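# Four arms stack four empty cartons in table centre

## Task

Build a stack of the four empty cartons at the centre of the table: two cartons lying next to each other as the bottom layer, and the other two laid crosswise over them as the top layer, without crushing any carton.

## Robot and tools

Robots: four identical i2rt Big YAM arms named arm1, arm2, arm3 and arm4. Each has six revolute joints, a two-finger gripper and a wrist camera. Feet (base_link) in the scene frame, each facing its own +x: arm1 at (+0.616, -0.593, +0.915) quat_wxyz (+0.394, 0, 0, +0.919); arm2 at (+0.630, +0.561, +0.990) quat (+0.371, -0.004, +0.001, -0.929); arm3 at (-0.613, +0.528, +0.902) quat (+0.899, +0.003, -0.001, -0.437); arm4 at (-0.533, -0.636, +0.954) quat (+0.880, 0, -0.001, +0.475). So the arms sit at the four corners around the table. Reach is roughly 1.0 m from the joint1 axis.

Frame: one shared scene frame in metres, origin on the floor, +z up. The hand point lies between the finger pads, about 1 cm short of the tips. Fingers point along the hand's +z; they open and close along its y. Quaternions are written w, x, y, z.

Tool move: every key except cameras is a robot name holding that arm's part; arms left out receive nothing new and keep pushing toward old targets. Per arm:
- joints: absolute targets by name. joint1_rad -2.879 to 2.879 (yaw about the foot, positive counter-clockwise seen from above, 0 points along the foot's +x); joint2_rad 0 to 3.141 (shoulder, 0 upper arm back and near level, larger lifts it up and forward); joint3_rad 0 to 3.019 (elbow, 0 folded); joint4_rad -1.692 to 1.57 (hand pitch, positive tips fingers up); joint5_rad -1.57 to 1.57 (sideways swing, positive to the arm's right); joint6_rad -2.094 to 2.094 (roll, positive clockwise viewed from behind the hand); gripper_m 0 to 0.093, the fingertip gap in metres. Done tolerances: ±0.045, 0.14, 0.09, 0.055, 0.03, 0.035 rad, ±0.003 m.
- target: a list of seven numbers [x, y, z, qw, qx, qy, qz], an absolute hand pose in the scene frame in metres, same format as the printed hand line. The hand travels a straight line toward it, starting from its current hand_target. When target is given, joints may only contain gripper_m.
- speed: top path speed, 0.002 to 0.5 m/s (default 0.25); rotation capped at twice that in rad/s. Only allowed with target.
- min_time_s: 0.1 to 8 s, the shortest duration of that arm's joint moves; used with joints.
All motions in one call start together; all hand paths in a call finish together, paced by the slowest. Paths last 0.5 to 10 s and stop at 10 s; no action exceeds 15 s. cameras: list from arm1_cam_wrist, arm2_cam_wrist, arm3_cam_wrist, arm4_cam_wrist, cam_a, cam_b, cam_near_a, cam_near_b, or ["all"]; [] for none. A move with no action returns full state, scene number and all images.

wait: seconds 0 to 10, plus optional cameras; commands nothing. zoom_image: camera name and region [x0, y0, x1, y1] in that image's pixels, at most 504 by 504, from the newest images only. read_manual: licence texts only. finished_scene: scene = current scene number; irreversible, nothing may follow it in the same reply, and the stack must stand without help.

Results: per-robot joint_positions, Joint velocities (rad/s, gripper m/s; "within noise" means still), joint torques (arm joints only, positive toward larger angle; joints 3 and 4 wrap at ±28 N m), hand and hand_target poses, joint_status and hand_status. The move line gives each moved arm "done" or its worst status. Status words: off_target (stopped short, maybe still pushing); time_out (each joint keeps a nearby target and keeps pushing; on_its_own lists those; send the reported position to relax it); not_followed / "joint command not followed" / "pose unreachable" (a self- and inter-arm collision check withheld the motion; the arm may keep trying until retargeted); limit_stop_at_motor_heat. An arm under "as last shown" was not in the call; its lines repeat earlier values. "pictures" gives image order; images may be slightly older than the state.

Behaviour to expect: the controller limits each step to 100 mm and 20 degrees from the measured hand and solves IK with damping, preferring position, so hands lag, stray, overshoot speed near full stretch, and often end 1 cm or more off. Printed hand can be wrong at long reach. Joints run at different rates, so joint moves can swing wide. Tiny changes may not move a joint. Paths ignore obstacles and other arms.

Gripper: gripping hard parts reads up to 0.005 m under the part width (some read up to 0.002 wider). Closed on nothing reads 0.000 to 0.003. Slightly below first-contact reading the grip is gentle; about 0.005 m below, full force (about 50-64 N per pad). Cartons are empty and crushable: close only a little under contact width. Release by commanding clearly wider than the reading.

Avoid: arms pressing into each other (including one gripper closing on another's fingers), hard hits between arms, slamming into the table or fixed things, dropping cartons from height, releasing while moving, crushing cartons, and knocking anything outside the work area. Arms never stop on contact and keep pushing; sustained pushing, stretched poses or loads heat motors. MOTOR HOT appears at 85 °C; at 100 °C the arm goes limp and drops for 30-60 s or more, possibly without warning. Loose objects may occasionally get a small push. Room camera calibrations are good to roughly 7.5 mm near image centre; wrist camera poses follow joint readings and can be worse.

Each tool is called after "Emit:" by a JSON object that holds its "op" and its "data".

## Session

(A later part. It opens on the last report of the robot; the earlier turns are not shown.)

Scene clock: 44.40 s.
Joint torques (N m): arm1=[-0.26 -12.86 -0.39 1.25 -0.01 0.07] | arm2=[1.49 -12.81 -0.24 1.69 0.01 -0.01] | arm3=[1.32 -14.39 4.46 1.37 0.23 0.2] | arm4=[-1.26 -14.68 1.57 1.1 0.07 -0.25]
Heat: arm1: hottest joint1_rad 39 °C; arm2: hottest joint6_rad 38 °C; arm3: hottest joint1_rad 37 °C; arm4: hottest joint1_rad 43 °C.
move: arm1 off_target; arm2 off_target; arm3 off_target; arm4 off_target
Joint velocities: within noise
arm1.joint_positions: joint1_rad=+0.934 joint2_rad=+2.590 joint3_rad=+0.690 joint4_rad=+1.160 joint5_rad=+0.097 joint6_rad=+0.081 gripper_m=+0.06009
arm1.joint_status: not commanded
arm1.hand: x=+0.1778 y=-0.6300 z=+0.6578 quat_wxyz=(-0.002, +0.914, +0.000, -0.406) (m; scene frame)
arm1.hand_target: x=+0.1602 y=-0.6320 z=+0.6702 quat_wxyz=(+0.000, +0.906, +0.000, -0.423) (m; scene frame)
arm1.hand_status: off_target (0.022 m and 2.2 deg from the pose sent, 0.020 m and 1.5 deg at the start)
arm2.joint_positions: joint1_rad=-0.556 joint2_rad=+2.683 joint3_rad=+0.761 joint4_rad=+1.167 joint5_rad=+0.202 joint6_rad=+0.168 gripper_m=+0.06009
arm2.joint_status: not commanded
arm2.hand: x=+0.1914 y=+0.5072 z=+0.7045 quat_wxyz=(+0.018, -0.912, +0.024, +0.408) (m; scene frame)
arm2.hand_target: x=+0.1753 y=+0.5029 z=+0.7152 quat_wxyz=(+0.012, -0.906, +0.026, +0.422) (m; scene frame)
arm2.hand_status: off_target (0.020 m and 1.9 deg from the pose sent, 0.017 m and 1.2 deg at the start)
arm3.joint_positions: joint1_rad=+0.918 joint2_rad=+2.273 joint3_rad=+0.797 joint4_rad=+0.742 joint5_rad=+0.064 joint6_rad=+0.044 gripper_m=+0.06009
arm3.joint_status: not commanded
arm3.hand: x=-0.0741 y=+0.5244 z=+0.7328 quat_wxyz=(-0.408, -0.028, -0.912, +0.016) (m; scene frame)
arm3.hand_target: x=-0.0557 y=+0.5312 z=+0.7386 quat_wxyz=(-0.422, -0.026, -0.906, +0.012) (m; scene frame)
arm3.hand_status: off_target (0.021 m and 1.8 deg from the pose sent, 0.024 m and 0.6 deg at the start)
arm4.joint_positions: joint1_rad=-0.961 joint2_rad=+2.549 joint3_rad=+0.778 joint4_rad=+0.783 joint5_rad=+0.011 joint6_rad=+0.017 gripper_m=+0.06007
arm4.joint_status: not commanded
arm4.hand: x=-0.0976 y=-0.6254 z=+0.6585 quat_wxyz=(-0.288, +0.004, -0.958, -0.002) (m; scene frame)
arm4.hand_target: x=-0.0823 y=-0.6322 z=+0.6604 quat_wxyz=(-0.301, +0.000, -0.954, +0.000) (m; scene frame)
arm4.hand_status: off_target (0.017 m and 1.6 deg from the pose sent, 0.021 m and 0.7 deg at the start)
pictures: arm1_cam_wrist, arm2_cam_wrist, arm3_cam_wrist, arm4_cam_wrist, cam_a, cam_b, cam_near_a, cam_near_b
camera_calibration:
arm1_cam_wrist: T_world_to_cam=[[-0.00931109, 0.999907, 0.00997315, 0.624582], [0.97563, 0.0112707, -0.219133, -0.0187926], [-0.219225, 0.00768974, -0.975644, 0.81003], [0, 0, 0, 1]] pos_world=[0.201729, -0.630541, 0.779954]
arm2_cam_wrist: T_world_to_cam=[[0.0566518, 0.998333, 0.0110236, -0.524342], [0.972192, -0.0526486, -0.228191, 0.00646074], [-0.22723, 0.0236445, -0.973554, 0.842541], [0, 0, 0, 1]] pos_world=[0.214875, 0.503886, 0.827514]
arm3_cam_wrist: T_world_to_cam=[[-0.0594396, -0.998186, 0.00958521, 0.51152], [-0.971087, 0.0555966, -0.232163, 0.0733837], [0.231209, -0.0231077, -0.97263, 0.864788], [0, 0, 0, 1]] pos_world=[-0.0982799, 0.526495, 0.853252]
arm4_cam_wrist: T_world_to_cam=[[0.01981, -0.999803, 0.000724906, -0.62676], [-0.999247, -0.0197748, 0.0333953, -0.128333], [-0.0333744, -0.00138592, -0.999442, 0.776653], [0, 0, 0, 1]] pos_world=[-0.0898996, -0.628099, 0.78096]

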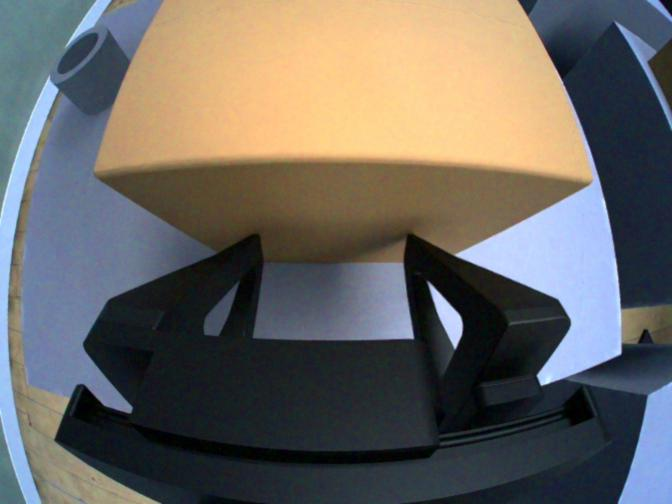

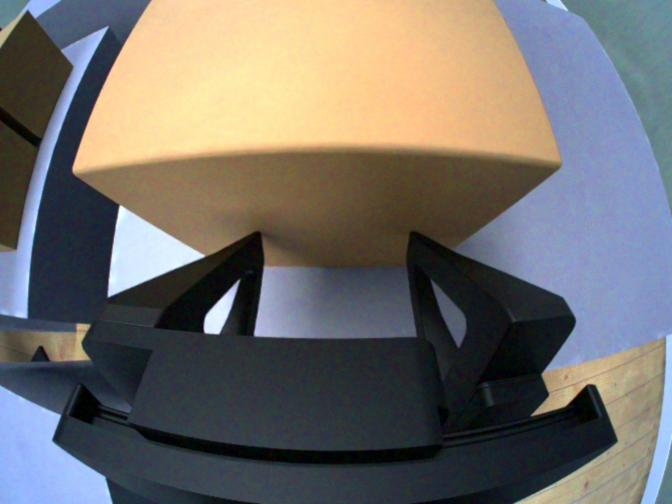

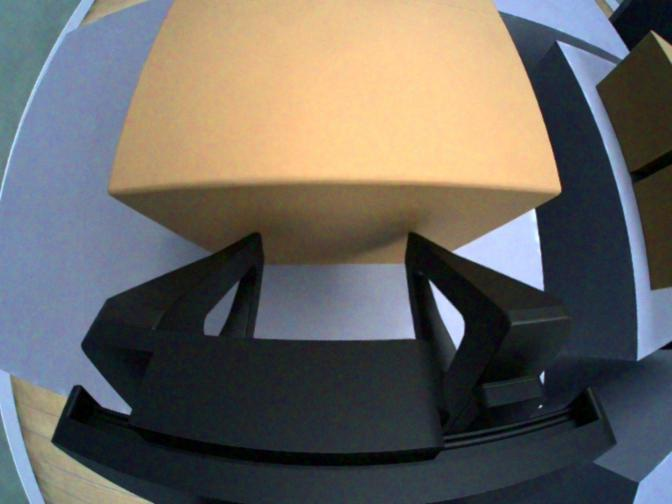

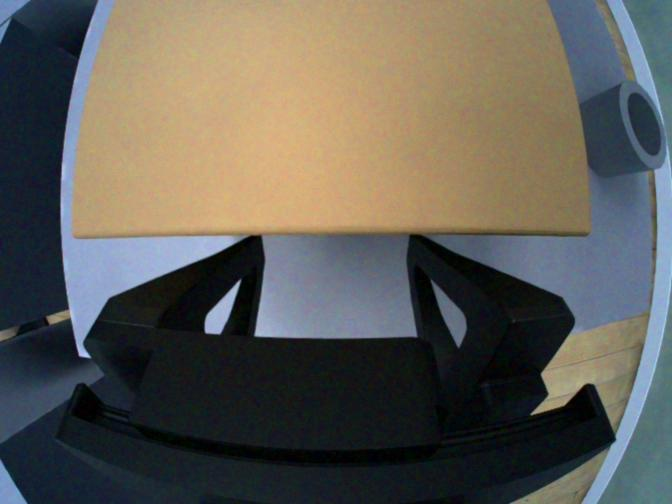

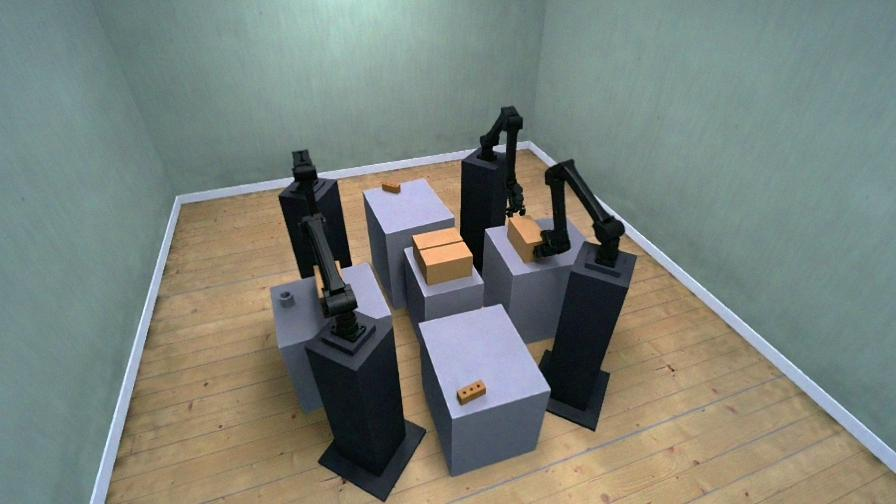

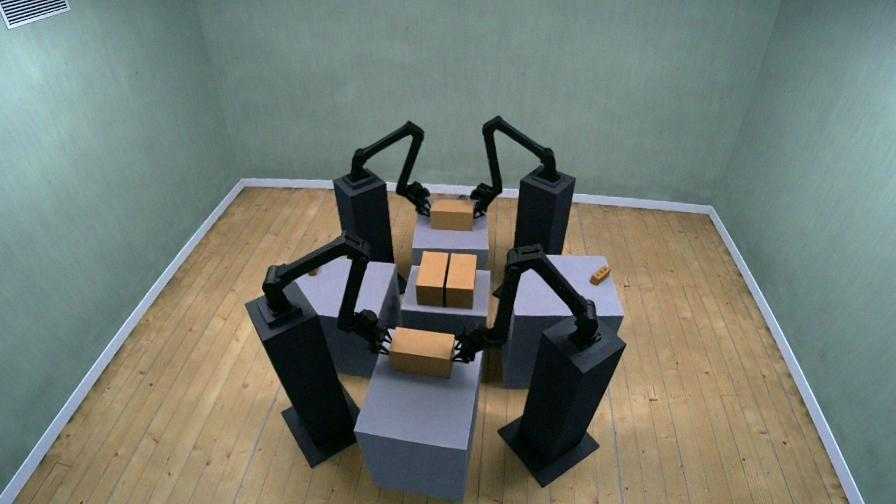

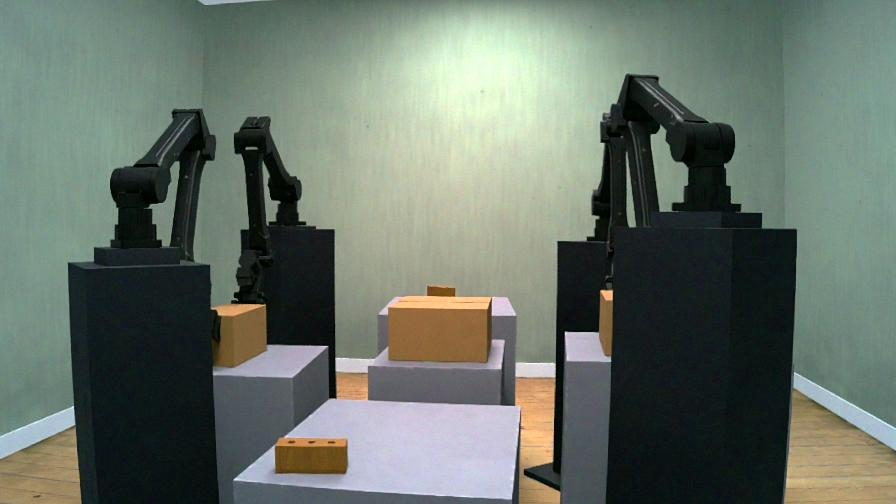

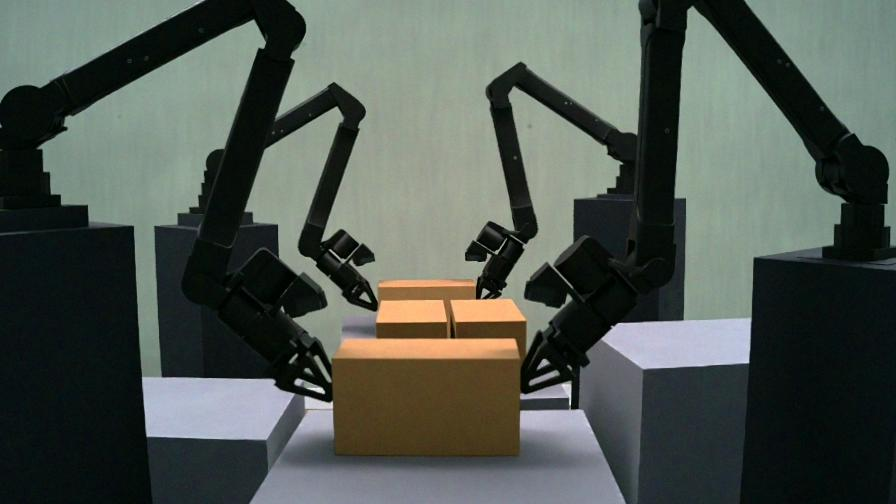

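Emit:
{"op": "move", "data": {"arm1": {"target":[0.150,-0.632,0.675,0,0.9063,0,-0.4226],"speed":0.05}, "arm4": {"target":[-0.070,-0.632,0.668,0.3007,0,0.9537,0],"speed":0.05}, "arm2": {"target":[0.165,0.503,0.72,-0.0122,0.906,-0.0261,-0.4224],"speed":0.05}, "arm3": {"target":[-0.045,0.531,0.744,0.4224,0.0261,0.906,-0.0122],"speed":0.05}}}

Emit:
{"op": "move", "data": {"arm1": {"target":[0.150,-0.632,0.735,0,0.9063,0,-0.4226],"speed":0.05}, "arm4": {"target":[-0.070,-0.632,0.728,0.3007,0,0.9537,0],"speed":0.05}, "cameras": ["all"]}}

Scene clock: 46.17 s.
Joint torques (N m): arm1=[-0.62 -13.33 0.17 1.42 -0.05 0.05] | arm2=[0.32 -13.92 0.43 1.77 -0.13 -0.04] | arm3=[1.2 -15.5 5 1.42 0.21 0.21] | arm4=[-1.03 -16.62 1.73 1.16 0.06 -0.26]
Heat: arm1: hottest joint1_rad 39 °C; arm2: hottest joint6_rad 38 °C; arm3: hottest joint1_rad 37 °C; arm4: hottest joint1_rad 43 °C.
move: arm1 off_target; arm2 off_target; arm3 off_target; arm4 off_target
Joint velocities: within noise
arm1.joint_positions: joint1_rad=+0.934 joint2_rad=+2.571 joint3_rad=+0.695 joint4_rad=+1.118 joint5_rad=+0.095 joint6_rad=+0.081 gripper_m=+0.06009
arm1.joint_status: not commanded
arm1.hand: x=+0.1748 y=-0.6307 z=+0.6585 quat_wxyz=(-0.003, +0.918, +0.001, -0.398) (m; scene frame)
arm1.hand_target: x=+0.1505 y=-0.6319 z=+0.6755 quat_wxyz=(+0.000, +0.906, +0.000, -0.423) (m; scene frame)
arm1.hand_status: off_target (0.030 m and 3.2 deg from the pose sent, 0.033 m and 2.2 deg at the start)
arm2.joint_positions: joint1_rad=-0.556 joint2_rad=+2.669 joint3_rad=+0.765 joint4_rad=+1.130 joint5_rad=+0.201 joint6_rad=+0.168 gripper_m=+0.06009
arm2.joint_status: not commanded
arm2.hand: x=+0.1895 y=+0.5067 z=+0.7043 quat_wxyz=(+0.019, -0.916, +0.023, +0.400) (m; scene frame)
arm2.hand_target: x=+0.1655 y=+0.5031 z=+0.7204 quat_wxyz=(+0.012, -0.906, +0.026, +0.423) (m; scene frame)
arm2.hand_status: off_target (0.029 m and 2.9 deg from the pose sent, 0.031 m and 1.9 deg at the start)
arm3.joint_positions: joint1_rad=+0.918 joint2_rad=+2.273 joint3_rad=+0.811 joint4_rad=+0.705 joint5_rad=+0.064 joint6_rad=+0.044 gripper_m=+0.06009
arm3.joint_status: not commanded
arm3.hand: x=-0.0730 y=+0.5244 z=+0.7290 quat_wxyz=(-0.397, -0.027, -0.917, +0.016) (m; scene frame)
arm3.hand_target: x=-0.0462 y=+0.5312 z=+0.7451 quat_wxyz=(-0.422, -0.026, -0.906, +0.012) (m; scene frame)
arm3.hand_status: off_target (0.032 m and 3.2 deg from the pose sent, 0.032 m and 1.8 deg at the start)
arm4.joint_positions: joint1_rad=-0.962 joint2_rad=+2.544 joint3_rad=+0.791 joint4_rad=+0.738 joint5_rad=+0.011 joint6_rad=+0.017 gripper_m=+0.06007
arm4.joint_status: not commanded
arm4.hand: x=-0.0976 y=-0.6256 z=+0.6553 quat_wxyz=(-0.275, +0.004, -0.961, -0.002) (m; scene frame)
arm4.hand_target: x=-0.0707 y=-0.6322 z=+0.6686 quat_wxyz=(-0.301, +0.000, -0.954, +0.000) (m; scene frame)
arm4.hand_status: off_target (0.031 m and 3.1 deg from the pose sent, 0.030 m and 1.6 deg at the start)
pictures: none

Scene clock: 47.97 s.
Joint torques (N m): arm1=[-0.56 -13.51 0.55 1.77 0 0.05] | arm2=[0.21 -12.92 0.28 1.78 -0.14 -0.04] | arm3=[1.26 -15.5 5.01 1.47 0.21 0.21] | arm4=[-1.08 -17.49 1.7 1.52 0.08 -0.24]
Heat: arm1: hottest joint1_rad 39 °C; arm2: hottest joint6_rad 38 °C; arm3: hottest joint1_rad 37 °C; arm4: hottest joint1_rad 43 °C.
move: arm1 off_target; arm4 off_target
Joint velocities: within noise
arm1.joint_positions: joint1_rad=+0.934 joint2_rad=+2.376 joint3_rad=+0.602 joint4_rad=+1.004 joint5_rad=+0.094 joint6_rad=+0.081 gripper_m=+0.06009
arm1.joint_status: not commanded
arm1.hand: x=+0.1750 y=-0.6308 z=+0.7126 quat_wxyz=(-0.003, +0.920, +0.001, -0.391) (m; scene frame)
arm1.hand_target: x=+0.1508 y=-0.6319 z=+0.7351 quat_wxyz=(+0.000, +0.906, +0.000, -0.423) (m; scene frame)
arm1.hand_status: off_target (0.034 m and 3.9 deg from the pose sent, 0.081 m and 3.2 deg at the start)
arm2, arm3: as last shown
arm4.joint_positions: joint1_rad=-0.962 joint2_rad=+2.367 joint3_rad=+0.710 joint4_rad=+0.627 joint5_rad=+0.011 joint6_rad=+0.017 gripper_m=+0.06007
arm4.joint_status: not commanded
arm4.hand: x=-0.0975 y=-0.6258 z=+0.7078 quat_wxyz=(-0.268, +0.004, -0.963, -0.002) (m; scene frame)
arm4.hand_target: x=-0.0708 y=-0.6321 z=+0.7281 quat_wxyz=(-0.301, +0.000, -0.954, +0.000) (m; scene frame)
arm4.hand_status: off_target (0.035 m and 3.9 deg from the pose sent, 0.078 m and 3.1 deg at the start)
pictures: arm1_cam_wrist, arm2_cam_wrist, arm3_cam_wrist, arm4_cam_wrist, cam_a, cam_b, cam_near_a, cam_near_b
camera_calibration:
arm1_cam_wrist: T_world_to_cam=[[-0.011587, 0.999865, 0.0116705, 0.623961], [0.981912, 0.0135832, -0.188848, -0.0251998], [-0.188981, 0.00927126, -0.981937, 0.863032], [0, 0, 0, 1]] pos_world=[0.19507, -0.631536, 0.835402]
arm2_cam_wrist: T_world_to_cam=[[0.0558545, 0.998323, 0.0152121, -0.526508], [0.976172, -0.0514027, -0.210822, -0.00539997], [-0.209687, 0.026625, -0.977406, 0.839819], [0, 0, 0, 1]] pos_world=[0.210778, 0.502987, 0.827715]
arm3_cam_wrist: T_world_to_cam=[[-0.0590606, -0.99819, 0.0113215, 0.510445], [-0.976319, 0.0553947, -0.209123, 0.0564905], [0.208117, -0.0234043, -0.977824, 0.863189], [0, 0, 0, 1]] pos_world=[-0.0943446, 0.526594, 0.850081]
arm4_cam_wrist: T_world_to_cam=[[0.0191229, -0.999816, 0.00115356, -0.627625], [-0.996978, -0.0189817, 0.0753291, -0.158795], [-0.0752934, -0.00259059, -0.997158, 0.819542], [0, 0, 0, 1]] pos_world=[-0.0846072, -0.628401, 0.829899]

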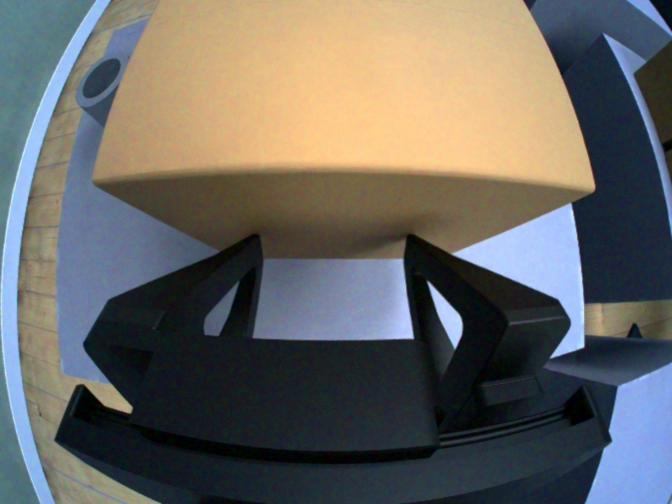

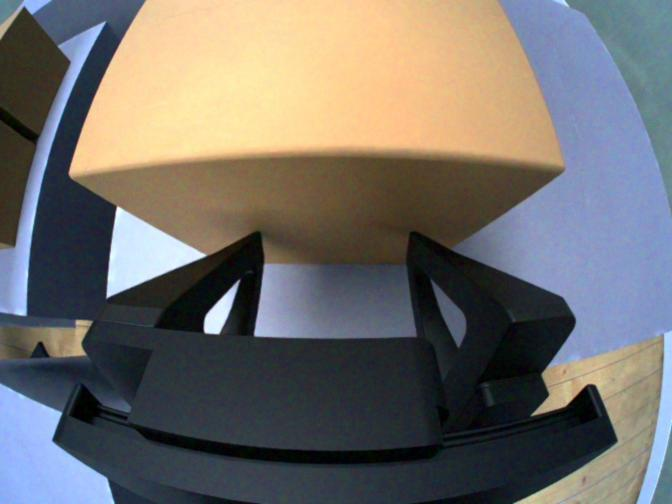

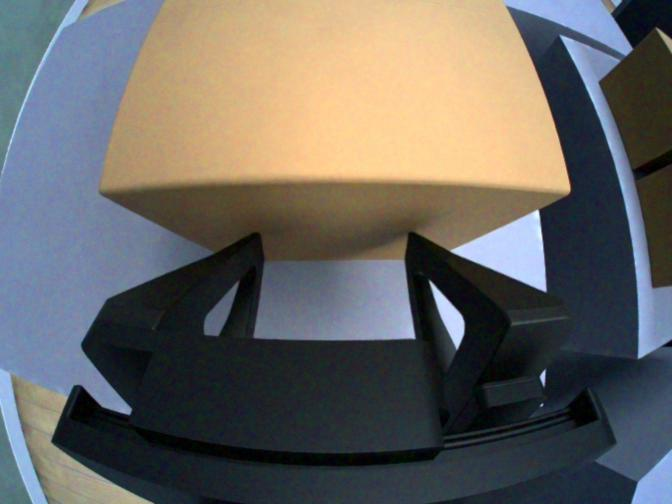

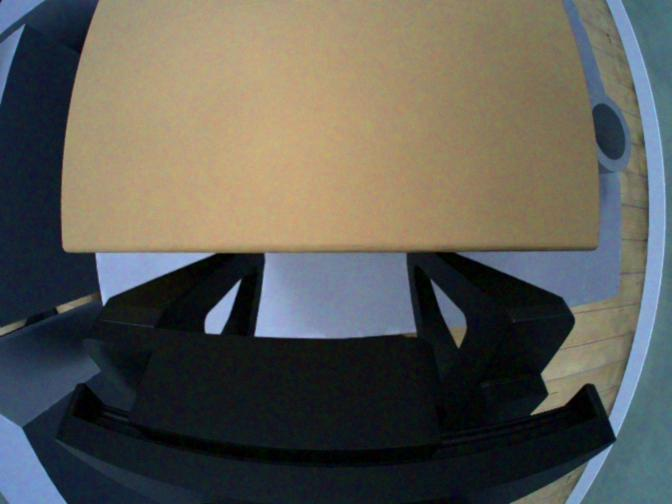

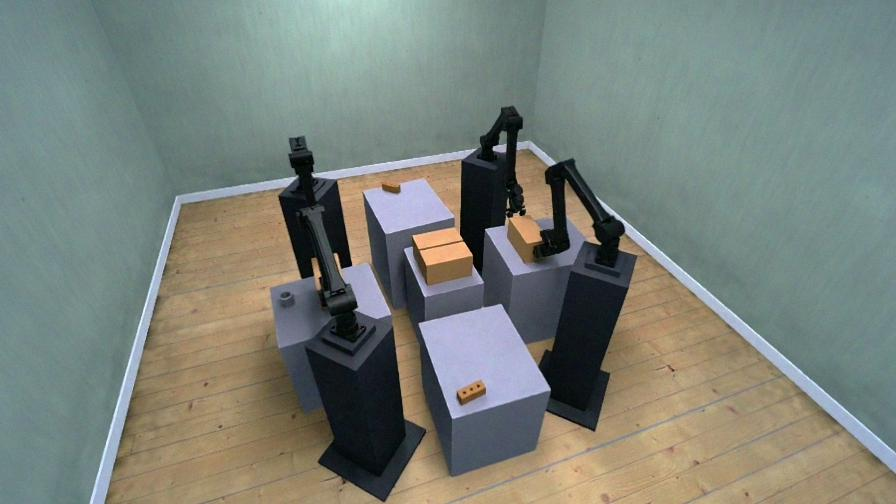

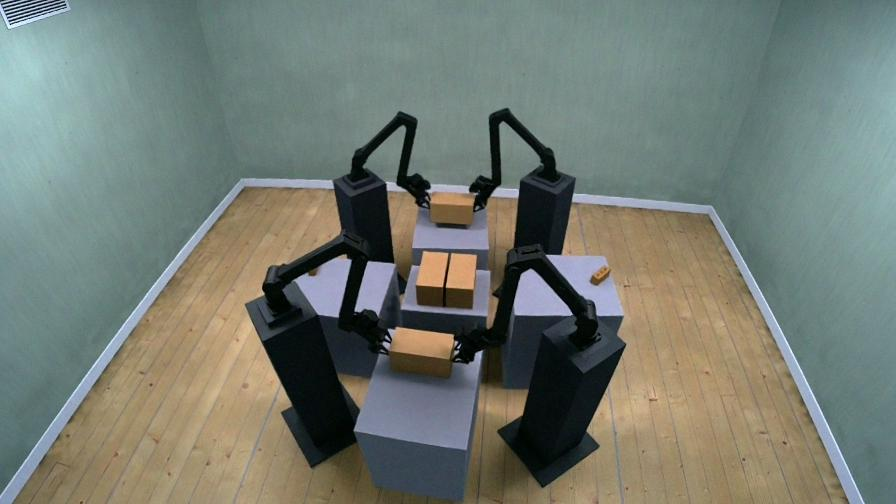

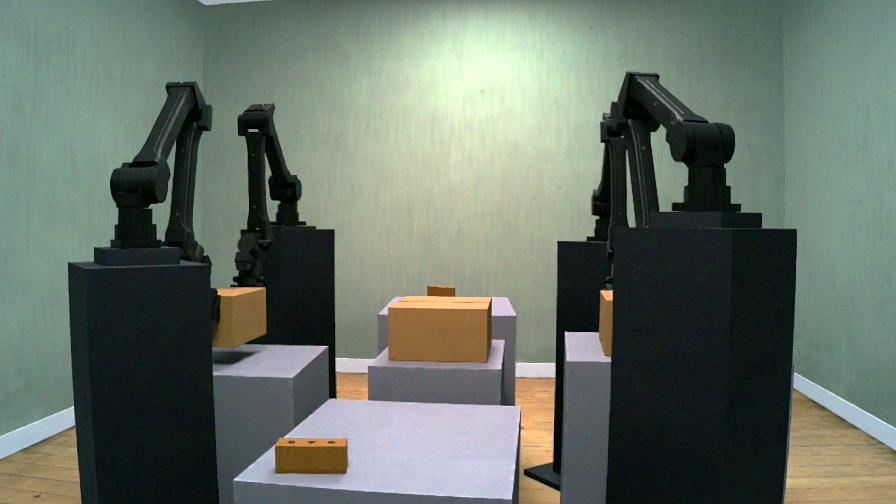

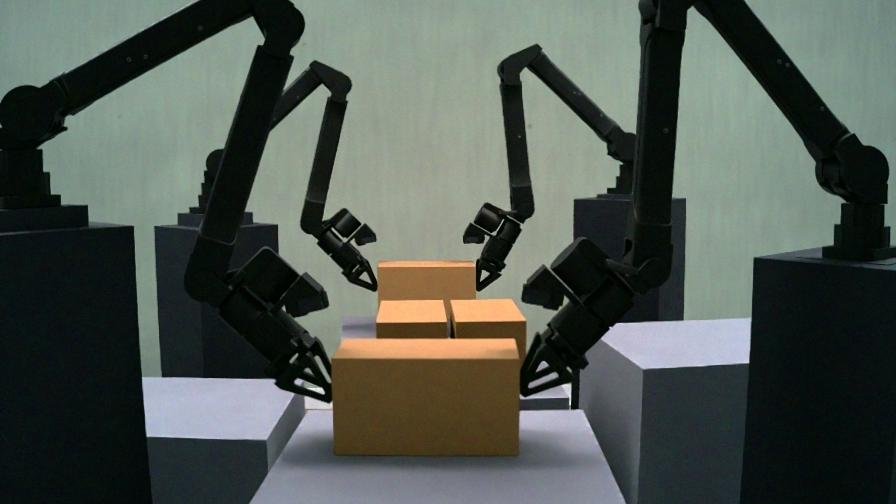

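Emit:
{"op": "move", "data": {"arm1": {"target":[0.150,-0.632,0.89,0,0.9063,0,-0.4226],"speed":0.1}, "arm4": {"target":[-0.070,-0.632,0.883,0.3007,0,0.9537,0],"speed":0.1}, "cameras": ["arm1_cam_wrist","arm4_cam_wrist","cam_near_a","cam_near_b","cam_b"]}}

Emit:
{"op": "zoom_image", "data": {"camera": "arm1_cam_wrist", "region": [472, 0, 672, 240]}}

Emit:
{"op": "zoom_image", "data": {"camera": "arm4_cam_wrist", "region": [0, 0, 240, 400]}}

Scene clock: 51.93 s.
Joint torques (N m): arm1=[-0.56 -11.11 5.07 1.98 0.05 0.06] | arm2=[0.03 -12.92 0.32 1.8 -0.1 0] | arm3=[1.2 -15.68 5 1.47 0.21 0.2] | arm4=[-1.14 -14.15 6.71 1.83 0.09 -0.24]
Heat: arm1: hottest joint1_rad 38 °C; arm2: hottest joint6_rad 38 °C; arm3: hottest joint1_rad 37 °C; arm4: hottest joint1_rad 43 °C.
move: arm1 off_target; arm4 off_target
Joint velocities: within noise
arm1.joint_positions: joint1_rad=+0.934 joint2_rad=+1.763 joint3_rad=+0.470 joint4_rad=+0.506 joint5_rad=+0.093 joint6_rad=+0.081 gripper_m=+0.06009
arm1.joint_status: not commanded
arm1.hand: x=+0.1766 y=-0.6306 z=+0.8621 quat_wxyz=(-0.003, +0.923, +0.002, -0.384) (m; scene frame)
arm1.hand_target: x=+0.1511 y=-0.6318 z=+0.8903 quat_wxyz=(+0.000, +0.906, +0.000, -0.423) (m; scene frame)
arm1.hand_status: off_target (0.039 m and 4.8 deg from the pose sent, 0.179 m and 3.9 deg at the start)
arm2, arm3: as last shown
arm4.joint_positions: joint1_rad=-0.962 joint2_rad=+1.828 joint3_rad=+0.593 joint4_rad=+0.192 joint5_rad=+0.011 joint6_rad=+0.017 gripper_m=+0.06007
arm4.joint_status: not commanded
arm4.hand: x=-0.0979 y=-0.6261 z=+0.8588 quat_wxyz=(-0.262, +0.004, -0.965, -0.002) (m; scene frame)
arm4.hand_target: x=-0.0709 y=-0.6321 z=+0.8835 quat_wxyz=(-0.301, +0.000, -0.954, +0.000) (m; scene frame)
arm4.hand_status: off_target (0.037 m and 4.7 deg from the pose sent, 0.177 m and 3.9 deg at the start)
pictures: arm1_cam_wrist, arm4_cam_wrist, cam_b, cam_near_a, cam_near_b
camera_calibration:
arm1_cam_wrist: T_world_to_cam=[[-0.0123533, 0.999842, 0.0128076, 0.621222], [0.98467, 0.0143926, -0.173833, -0.0115483], [-0.173989, 0.0104639, -0.984692, 1.01066], [0, 0, 0, 1]] pos_world=[0.19489, -0.631533, 0.985226]
arm4_cam_wrist: T_world_to_cam=[[0.0191736, -0.999815, 0.00130421, -0.628165], [-0.995919, -0.0189837, 0.0882377, -0.181568], [-0.0881967, -0.00299072, -0.996099, 0.967646], [0, 0, 0, 1]] pos_world=[-0.0834394, -0.628602, 0.980711]

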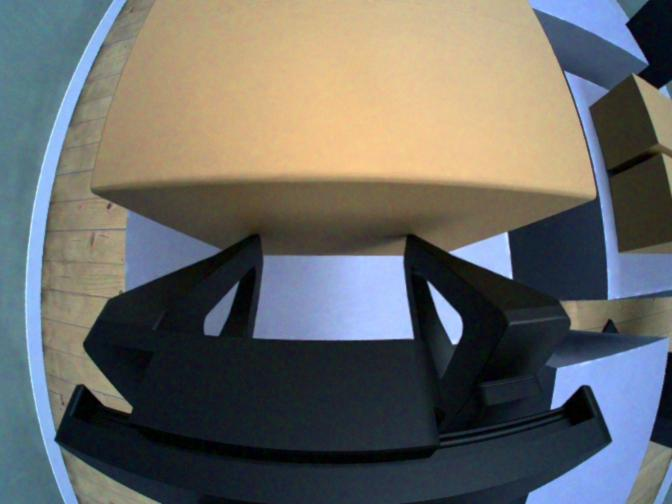

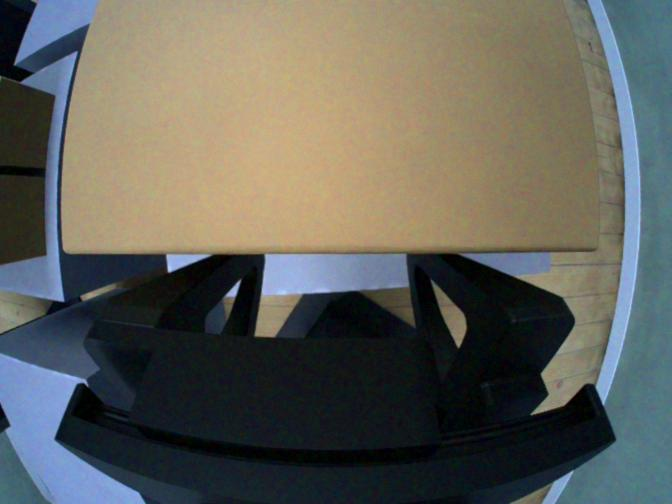

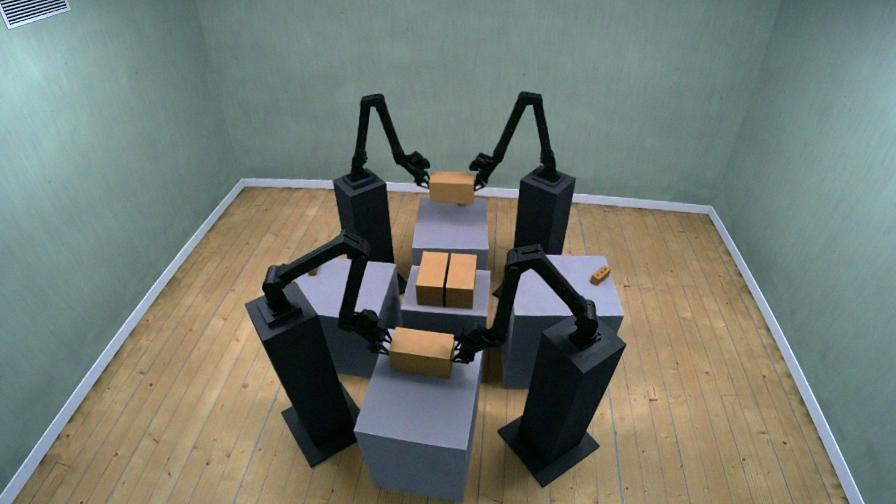

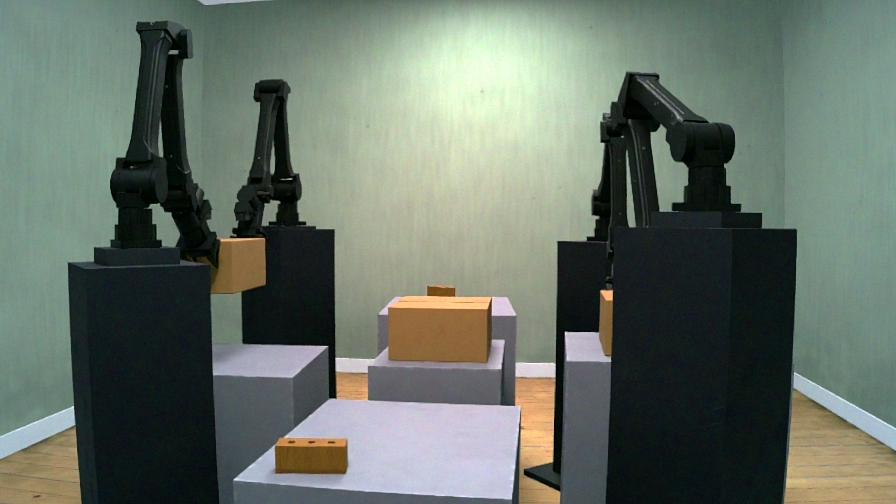

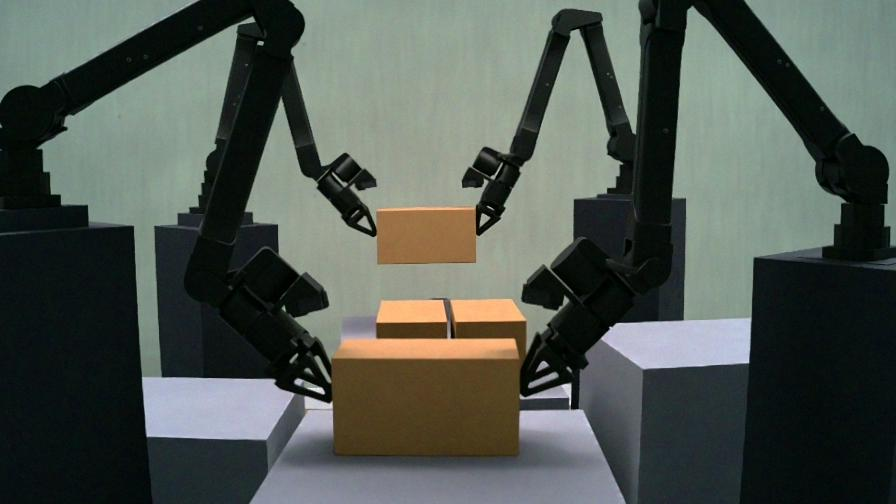

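Scaled by 2.100 from the camera's 672x504 image, which has a finer 960x720 frame.

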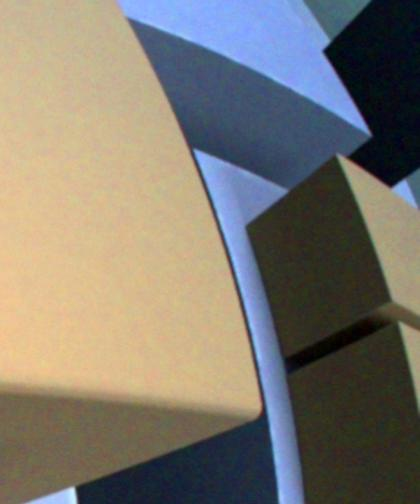

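Scaled by 1.260 from the camera's 672x504 image, which has a finer 960x720 frame.

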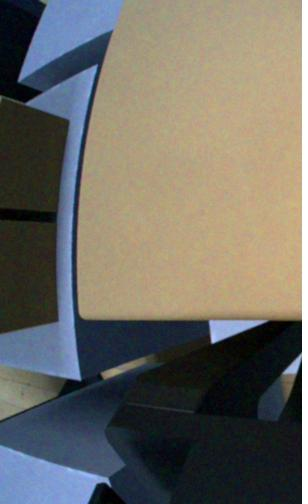

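Emit:
{"op": "move", "data": {"arm1": {"target":[0.130,-0.374,0.90,0,0.9063,0,-0.4226],"speed":0.1}, "arm4": {"target":[-0.090,-0.374,0.893,0.3007,0,0.9537,0],"speed":0.1}, "cameras": ["arm1_cam_wrist","arm4_cam_wrist","cam_near_a","cam_near_b","cam_b"]}}

Scene clock: 58.97 s.
Joint torques (N m): arm1=[-1.14 -9.05 6.91 1.01 -0.28 0.02] | arm2=[0.5 -13.51 0.31 1.85 -0.14 -0.01] | arm3=[1.26 -15.56 5 1.47 0.21 0.21] | arm4=[0.97 -11.87 9.35 0.66 0.43 -0.07]
Heat: arm1: hottest joint1_rad 38 °C; arm2: hottest joint6_rad 38 °C; arm3: hottest joint1_rad 37 °C; arm4: hottest joint1_rad 43 °C.
move: arm1 off_target; arm4 off_target
Joint velocities: within noise
arm1.joint_positions: joint1_rad=+0.267 joint2_rad=+1.790 joint3_rad=+0.704 joint4_rad=+0.293 joint5_rad=-0.411 joint6_rad=-0.372 gripper_m=+0.06009
arm1.joint_status: not commanded
arm1.hand: x=+0.1415 y=-0.3871 z=+0.8959 quat_wxyz=(+0.006, +0.909, -0.001, -0.416) (m; scene frame)
arm1.hand_target: x=+0.1307 y=-0.3742 z=+0.9003 quat_wxyz=(+0.000, +0.906, +0.000, -0.423) (m; scene frame)
arm1.hand_status: off_target (0.018 m and 1.0 deg from the pose sent, 0.264 m and 4.8 deg at the start)
arm2, arm3: as last shown
arm4.joint_positions: joint1_rad=-0.347 joint2_rad=+1.842 joint3_rad=+0.801 joint4_rad=-0.031 joint5_rad=+0.355 joint6_rad=+0.552 gripper_m=+0.06007
arm4.joint_status: not commanded
arm4.hand: x=-0.0998 y=-0.3876 z=+0.8937 quat_wxyz=(-0.298, +0.000, -0.955, +0.004) (m; scene frame)
arm4.hand_target: x=-0.0906 y=-0.3742 z=+0.8933 quat_wxyz=(-0.301, +0.000, -0.954, +0.000) (m; scene frame)
arm4.hand_status: off_target (0.017 m and 0.6 deg from the pose sent, 0.255 m and 4.7 deg at the start)
pictures: arm1_cam_wrist, arm4_cam_wrist, cam_b, cam_near_a, cam_near_b
camera_calibration:
arm1_cam_wrist: T_world_to_cam=[[-0.0152052, 0.999874, -0.00458074, 0.392824], [0.970063, 0.013641, -0.24247, 0.088695], [-0.242376, -0.0081304, -0.970148, 1.0247], [0, 0, 0, 1]] pos_world=[0.168297, -0.385653, 1.01742]
arm4_cam_wrist: T_world_to_cam=[[0.00847493, -0.999908, 0.0106361, -0.399188], [-0.999871, -0.00832844, 0.0137421, -0.111672], [-0.0136522, -0.0107512, -0.999849, 1.01074], [0, 0, 0, 1]] pos_world=[-0.0944753, -0.389214, 1.01637]

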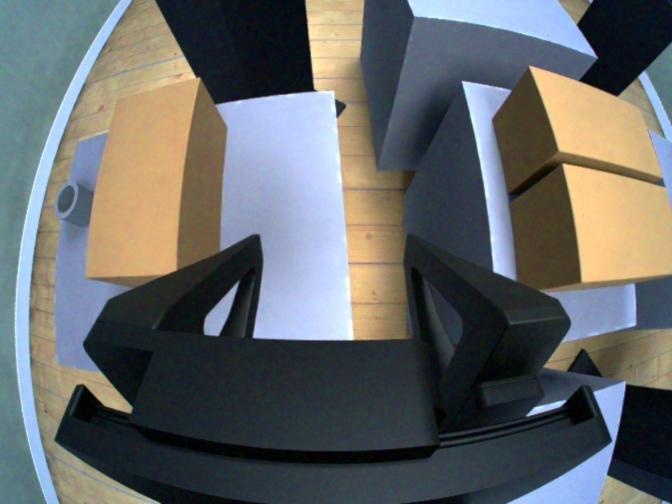

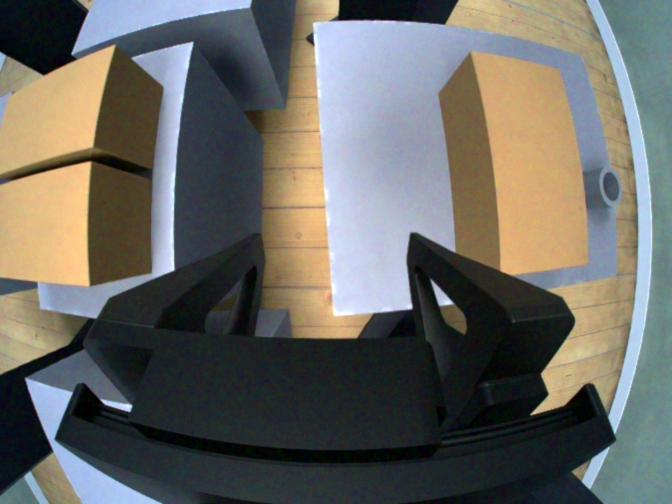

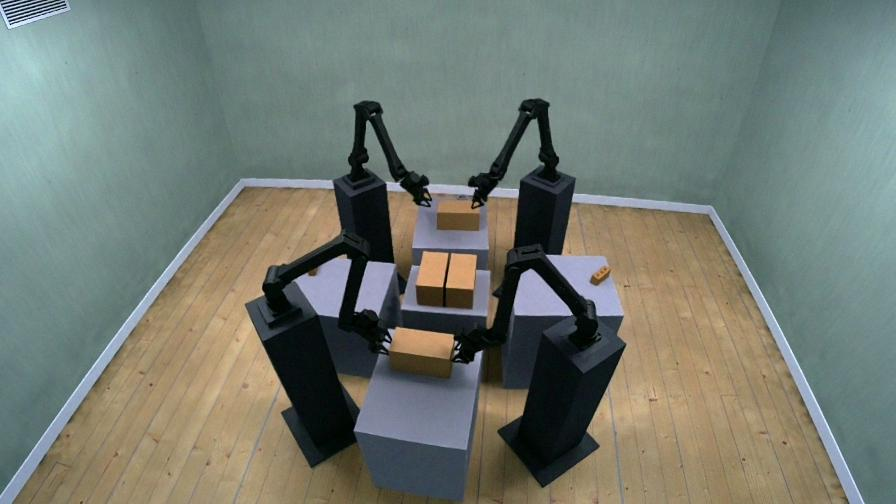

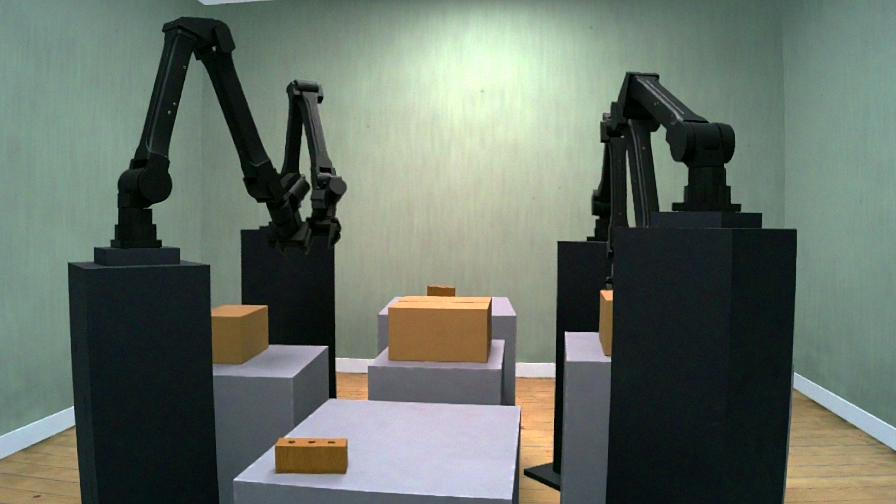

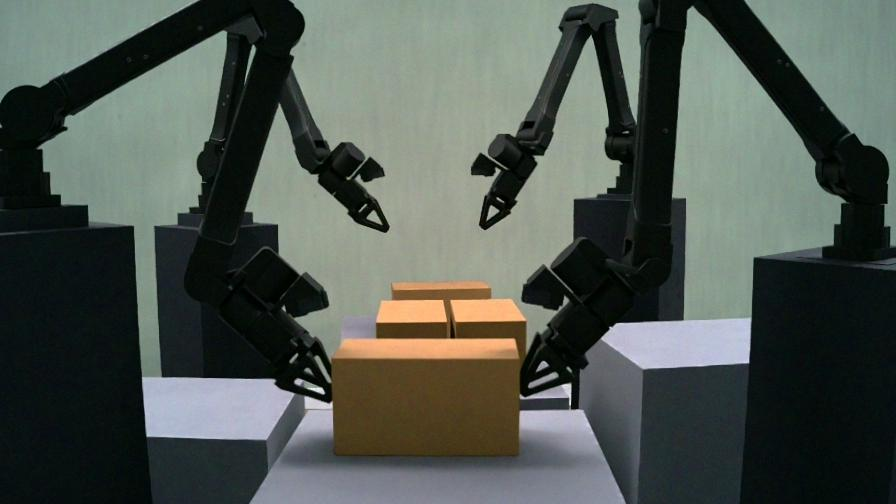

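Emit:
{"op": "move", "data": {"arm1": {"target":[0.22,-0.6,0.88,0,0.9063,0,-0.4226],"speed":0.2}, "arm4": {"target":[-0.17,-0.6,0.88,0.3007,0,0.9537,0],"speed":0.2}, "cameras": ["arm1_cam_wrist","arm4_cam_wrist"]}}

Scene clock: 63.23 s.
Joint torques (N m): arm1=[1.14 -8.06 1.88 2.15 0.16 0.15] | arm2=[0.73 -13.45 0.32 1.73 -0.15 -0.01] | arm3=[1.26 -15.62 5.01 1.44 0.21 0.2] | arm4=[-0.91 -9.93 2.73 1.59 0.09 -0.27]
Heat: arm1: hottest joint1_rad 38 °C; arm2: hottest joint6_rad 38 °C; arm3: hottest joint1_rad 37 °C; arm4: hottest joint1_rad 43 °C.
move: arm1 off_target; arm4 done
Joint velocities: within noise
arm1.joint_positions: joint1_rad=+0.824 joint2_rad=+1.702 joint3_rad=+0.313 joint4_rad=+0.658 joint5_rad=+0.019 joint6_rad=+0.011 gripper_m=+0.06009
arm1.joint_status: not commanded
arm1.hand: x=+0.2233 y=-0.5946 z=+0.8707 quat_wxyz=(-0.003, +0.913, -0.003, -0.408) (m; scene frame)
arm1.hand_target: x=+0.2201 y=-0.5999 z=+0.8798 quat_wxyz=(+0.000, +0.906, +0.000, -0.422) (m; scene frame)
arm1.hand_status: off_target (0.011 m and 1.9 deg from the pose sent, 0.228 m and 1.0 deg at the start)
arm2, arm3: as last shown
arm4.joint_positions: joint1_rad=-0.838 joint2_rad=+1.690 joint3_rad=+0.365 joint4_rad=+0.345 joint5_rad=+0.084 joint6_rad=+0.123 gripper_m=+0.06007
arm4.joint_status: not commanded
arm4.hand: x=-0.1693 y=-0.5955 z=+0.8766 quat_wxyz=(-0.294, +0.002, -0.956, -0.001) (m; scene frame)
arm4.hand_target: x=-0.1699 y=-0.5998 z=+0.8800 quat_wxyz=(-0.301, +0.000, -0.954, +0.000) (m; scene frame)
arm4.hand_status: done (0.006 m and 0.8 deg from the pose sent, 0.224 m and 0.6 deg at the start)
pictures: arm1_cam_wrist, arm4_cam_wrist
camera_calibration:
arm1_cam_wrist: T_world_to_cam=[[-0.00447009, 0.999945, 0.00946926, 0.586924], [0.974642, 0.00647514, -0.223677, -0.0155323], [-0.223726, 0.00822928, -0.974617, 1.02787], [0, 0, 0, 1]] pos_world=[0.247723, -0.595249, 0.992747]
arm4_cam_wrist: T_world_to_cam=[[0.0149334, -0.999886, 0.00230627, -0.597897], [-0.999676, -0.0148827, 0.0206441, -0.192653], [-0.0206075, -0.00261382, -0.999784, 0.994011], [0, 0, 0, 1]] pos_world=[-0.163178, -0.598098, 0.999153]

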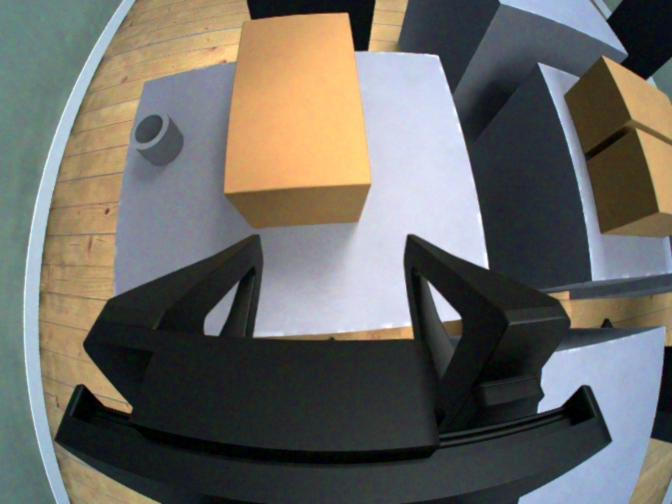

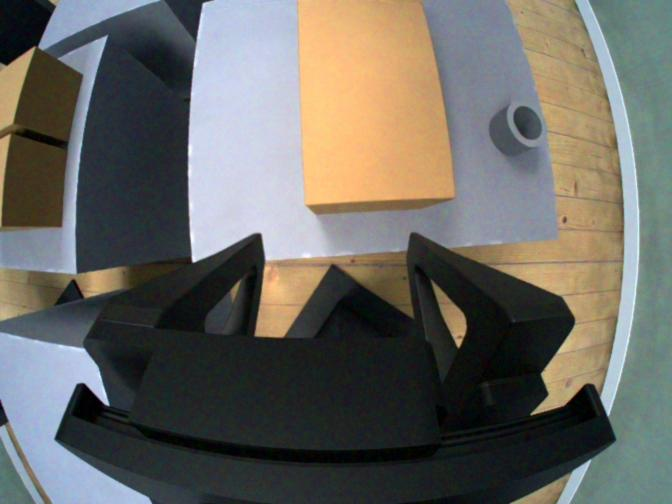

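Emit:
{"op": "move", "data": {"arm1": {"target":[0.185,-0.622,0.675,0.0184,0.9054,0.0395,-0.4222],"speed":0.2}, "arm4": {"target":[-0.165,-0.645,0.675,0.3004,-0.0416,0.9528,0.0131],"speed":0.2}}}

Emit:
{"op": "move", "data": {"arm1": {"target":[0.130,-0.626,0.672,0.0184,0.9054,0.0395,-0.4222],"speed":0.06}, "arm4": {"target":[-0.133,-0.645,0.668,0.3004,-0.0416,0.9528,0.0131],"speed":0.06}, "cameras": ["arm1_cam_wrist","arm4_cam_wrist"]}}

Scene clock: 67.27 s.
Joint torques (N m): arm1=[1.14 -9.47 -1.1 2.17 -0.1 0.03] | arm2=[0.15 -13.63 0.49 1.88 -0.15 -0.02] | arm3=[1.26 -15.5 5.01 1.46 0.22 0.21] | arm4=[-0.73 -11.05 -1.7 1.72 -0.01 -0.26]
Heat: arm1: hottest joint1_rad 38 °C; arm2: hottest joint6_rad 38 °C; arm3: hottest joint1_rad 36 °C; arm4: hottest joint1_rad 43 °C.
move: arm1 done; arm4 done
Joint velocities: within noise
arm1.joint_positions: joint1_rad=+0.855 joint2_rad=+2.563 joint3_rad=+0.633 joint4_rad=+1.216 joint5_rad=-0.017 joint6_rad=-0.011 gripper_m=+0.06009
arm1.joint_status: not commanded
arm1.hand: x=+0.1870 y=-0.6146 z=+0.6756 quat_wxyz=(+0.015, +0.909, +0.029, -0.415) (m; scene frame)
arm1.hand_target: x=+0.1852 y=-0.6220 z=+0.6750 quat_wxyz=(+0.018, +0.906, +0.039, -0.422) (m; scene frame)
arm1.hand_status: done (0.008 m and 1.6 deg from the pose sent, 0.201 m and 5.7 deg at the start)
arm2, arm3: as last shown
arm4.joint_positions: joint1_rad=-1.039 joint2_rad=+2.560 joint3_rad=+0.590 joint4_rad=+1.000 joint5_rad=-0.082 joint6_rad=-0.116 gripper_m=+0.06007
arm4.joint_status: not commanded
arm4.hand: x=-0.1650 y=-0.6400 z=+0.6798 quat_wxyz=(-0.298, +0.044, -0.953, -0.015) (m; scene frame)
arm4.hand_target: x=-0.1650 y=-0.6450 z=+0.6752 quat_wxyz=(-0.300, +0.041, -0.953, -0.013) (m; scene frame)
arm4.hand_status: done (0.007 m and 0.4 deg from the pose sent, 0.208 m and 4.8 deg at the start)
pictures: none

Scene clock: 68.77 s.
Joint torques (N m): arm1=[1.2 -13.1 -0.02 1.07 -0.04 0.05] | arm2=[0.21 -13.57 0.36 1.7 -0.17 -0.08] | arm3=[1.26 -15.5 5 1.47 0.21 0.21] | arm4=[-0.5 -13.04 -0.65 0.88 0.09 -0.21]
Heat: arm1: hottest joint1_rad 38 °C; arm2: hottest joint6_rad 38 °C; arm3: hottest joint1_rad 36 °C; arm4: hottest joint1_rad 43 °C.
move: arm1 off_target; arm4 done
Joint velocities: within noise
arm1.joint_positions: joint1_rad=+0.857 joint2_rad=+2.557 joint3_rad=+0.756 joint4_rad=+1.078 joint5_rad=-0.017 joint6_rad=-0.011 gripper_m=+0.06009
arm1.joint_status: not commanded
arm1.hand: x=+0.1420 y=-0.6175 z=+0.6620 quat_wxyz=(+0.015, +0.911, +0.029, -0.412) (m; scene frame)
arm1.hand_target: x=+0.1303 y=-0.6261 z=+0.6721 quat_wxyz=(+0.018, +0.905, +0.039, -0.422) (m; scene frame)
arm1.hand_status: off_target (0.018 m and 1.8 deg from the pose sent, 0.058 m and 1.6 deg at the start)
arm2, arm3: as last shown
arm4.joint_positions: joint1_rad=-1.039 joint2_rad=+2.560 joint3_rad=+0.666 joint4_rad=+0.925 joint5_rad=-0.082 joint6_rad=-0.116 gripper_m=+0.06007
arm4.joint_status: not commanded
arm4.hand: x=-0.1374 y=-0.6413 z=+0.6698 quat_wxyz=(-0.299, +0.044, -0.953, -0.015) (m; scene frame)
arm4.hand_target: x=-0.1330 y=-0.6450 z=+0.6682 quat_wxyz=(-0.301, +0.042, -0.953, -0.013) (m; scene frame)
arm4.hand_status: done (0.006 m and 0.4 deg from the pose sent, 0.035 m and 0.5 deg at the start)
pictures: arm1_cam_wrist, arm4_cam_wrist
camera_calibration:
arm1_cam_wrist: T_world_to_cam=[[-0.0777477, 0.99697, 0.0023228, 0.624695], [0.969557, 0.0761521, -0.232724, 0.0667695], [-0.232196, -0.0158417, -0.97254, 0.79148], [0, 0, 0, 1]] pos_world=[0.16761, -0.615348, 0.783833]
arm4_cam_wrist: T_world_to_cam=[[0.103732, -0.994605, 0.000439657, -0.626887], [-0.994565, -0.103724, 0.00908046, -0.20569], [-0.00898587, -0.0013792, -0.999959, 0.790329], [0, 0, 0, 1]] pos_world=[-0.132442, -0.64375, 0.792439]

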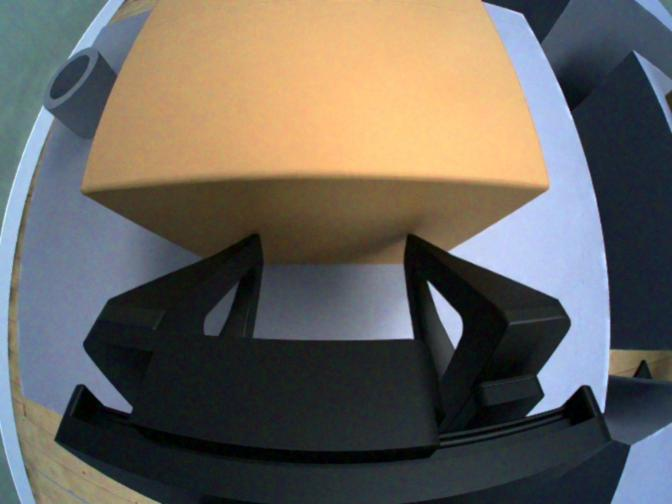

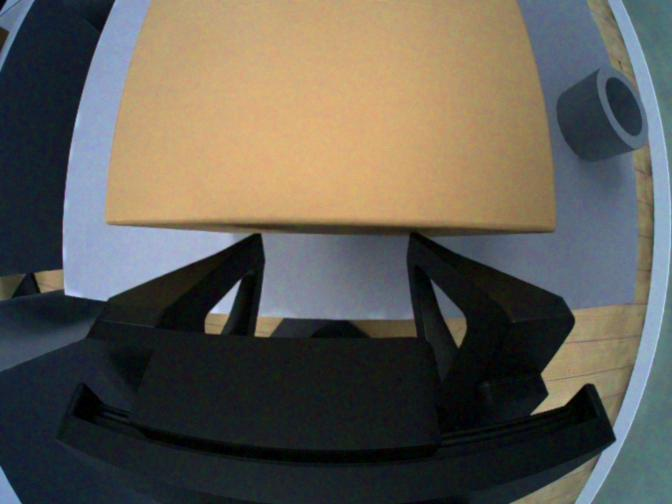

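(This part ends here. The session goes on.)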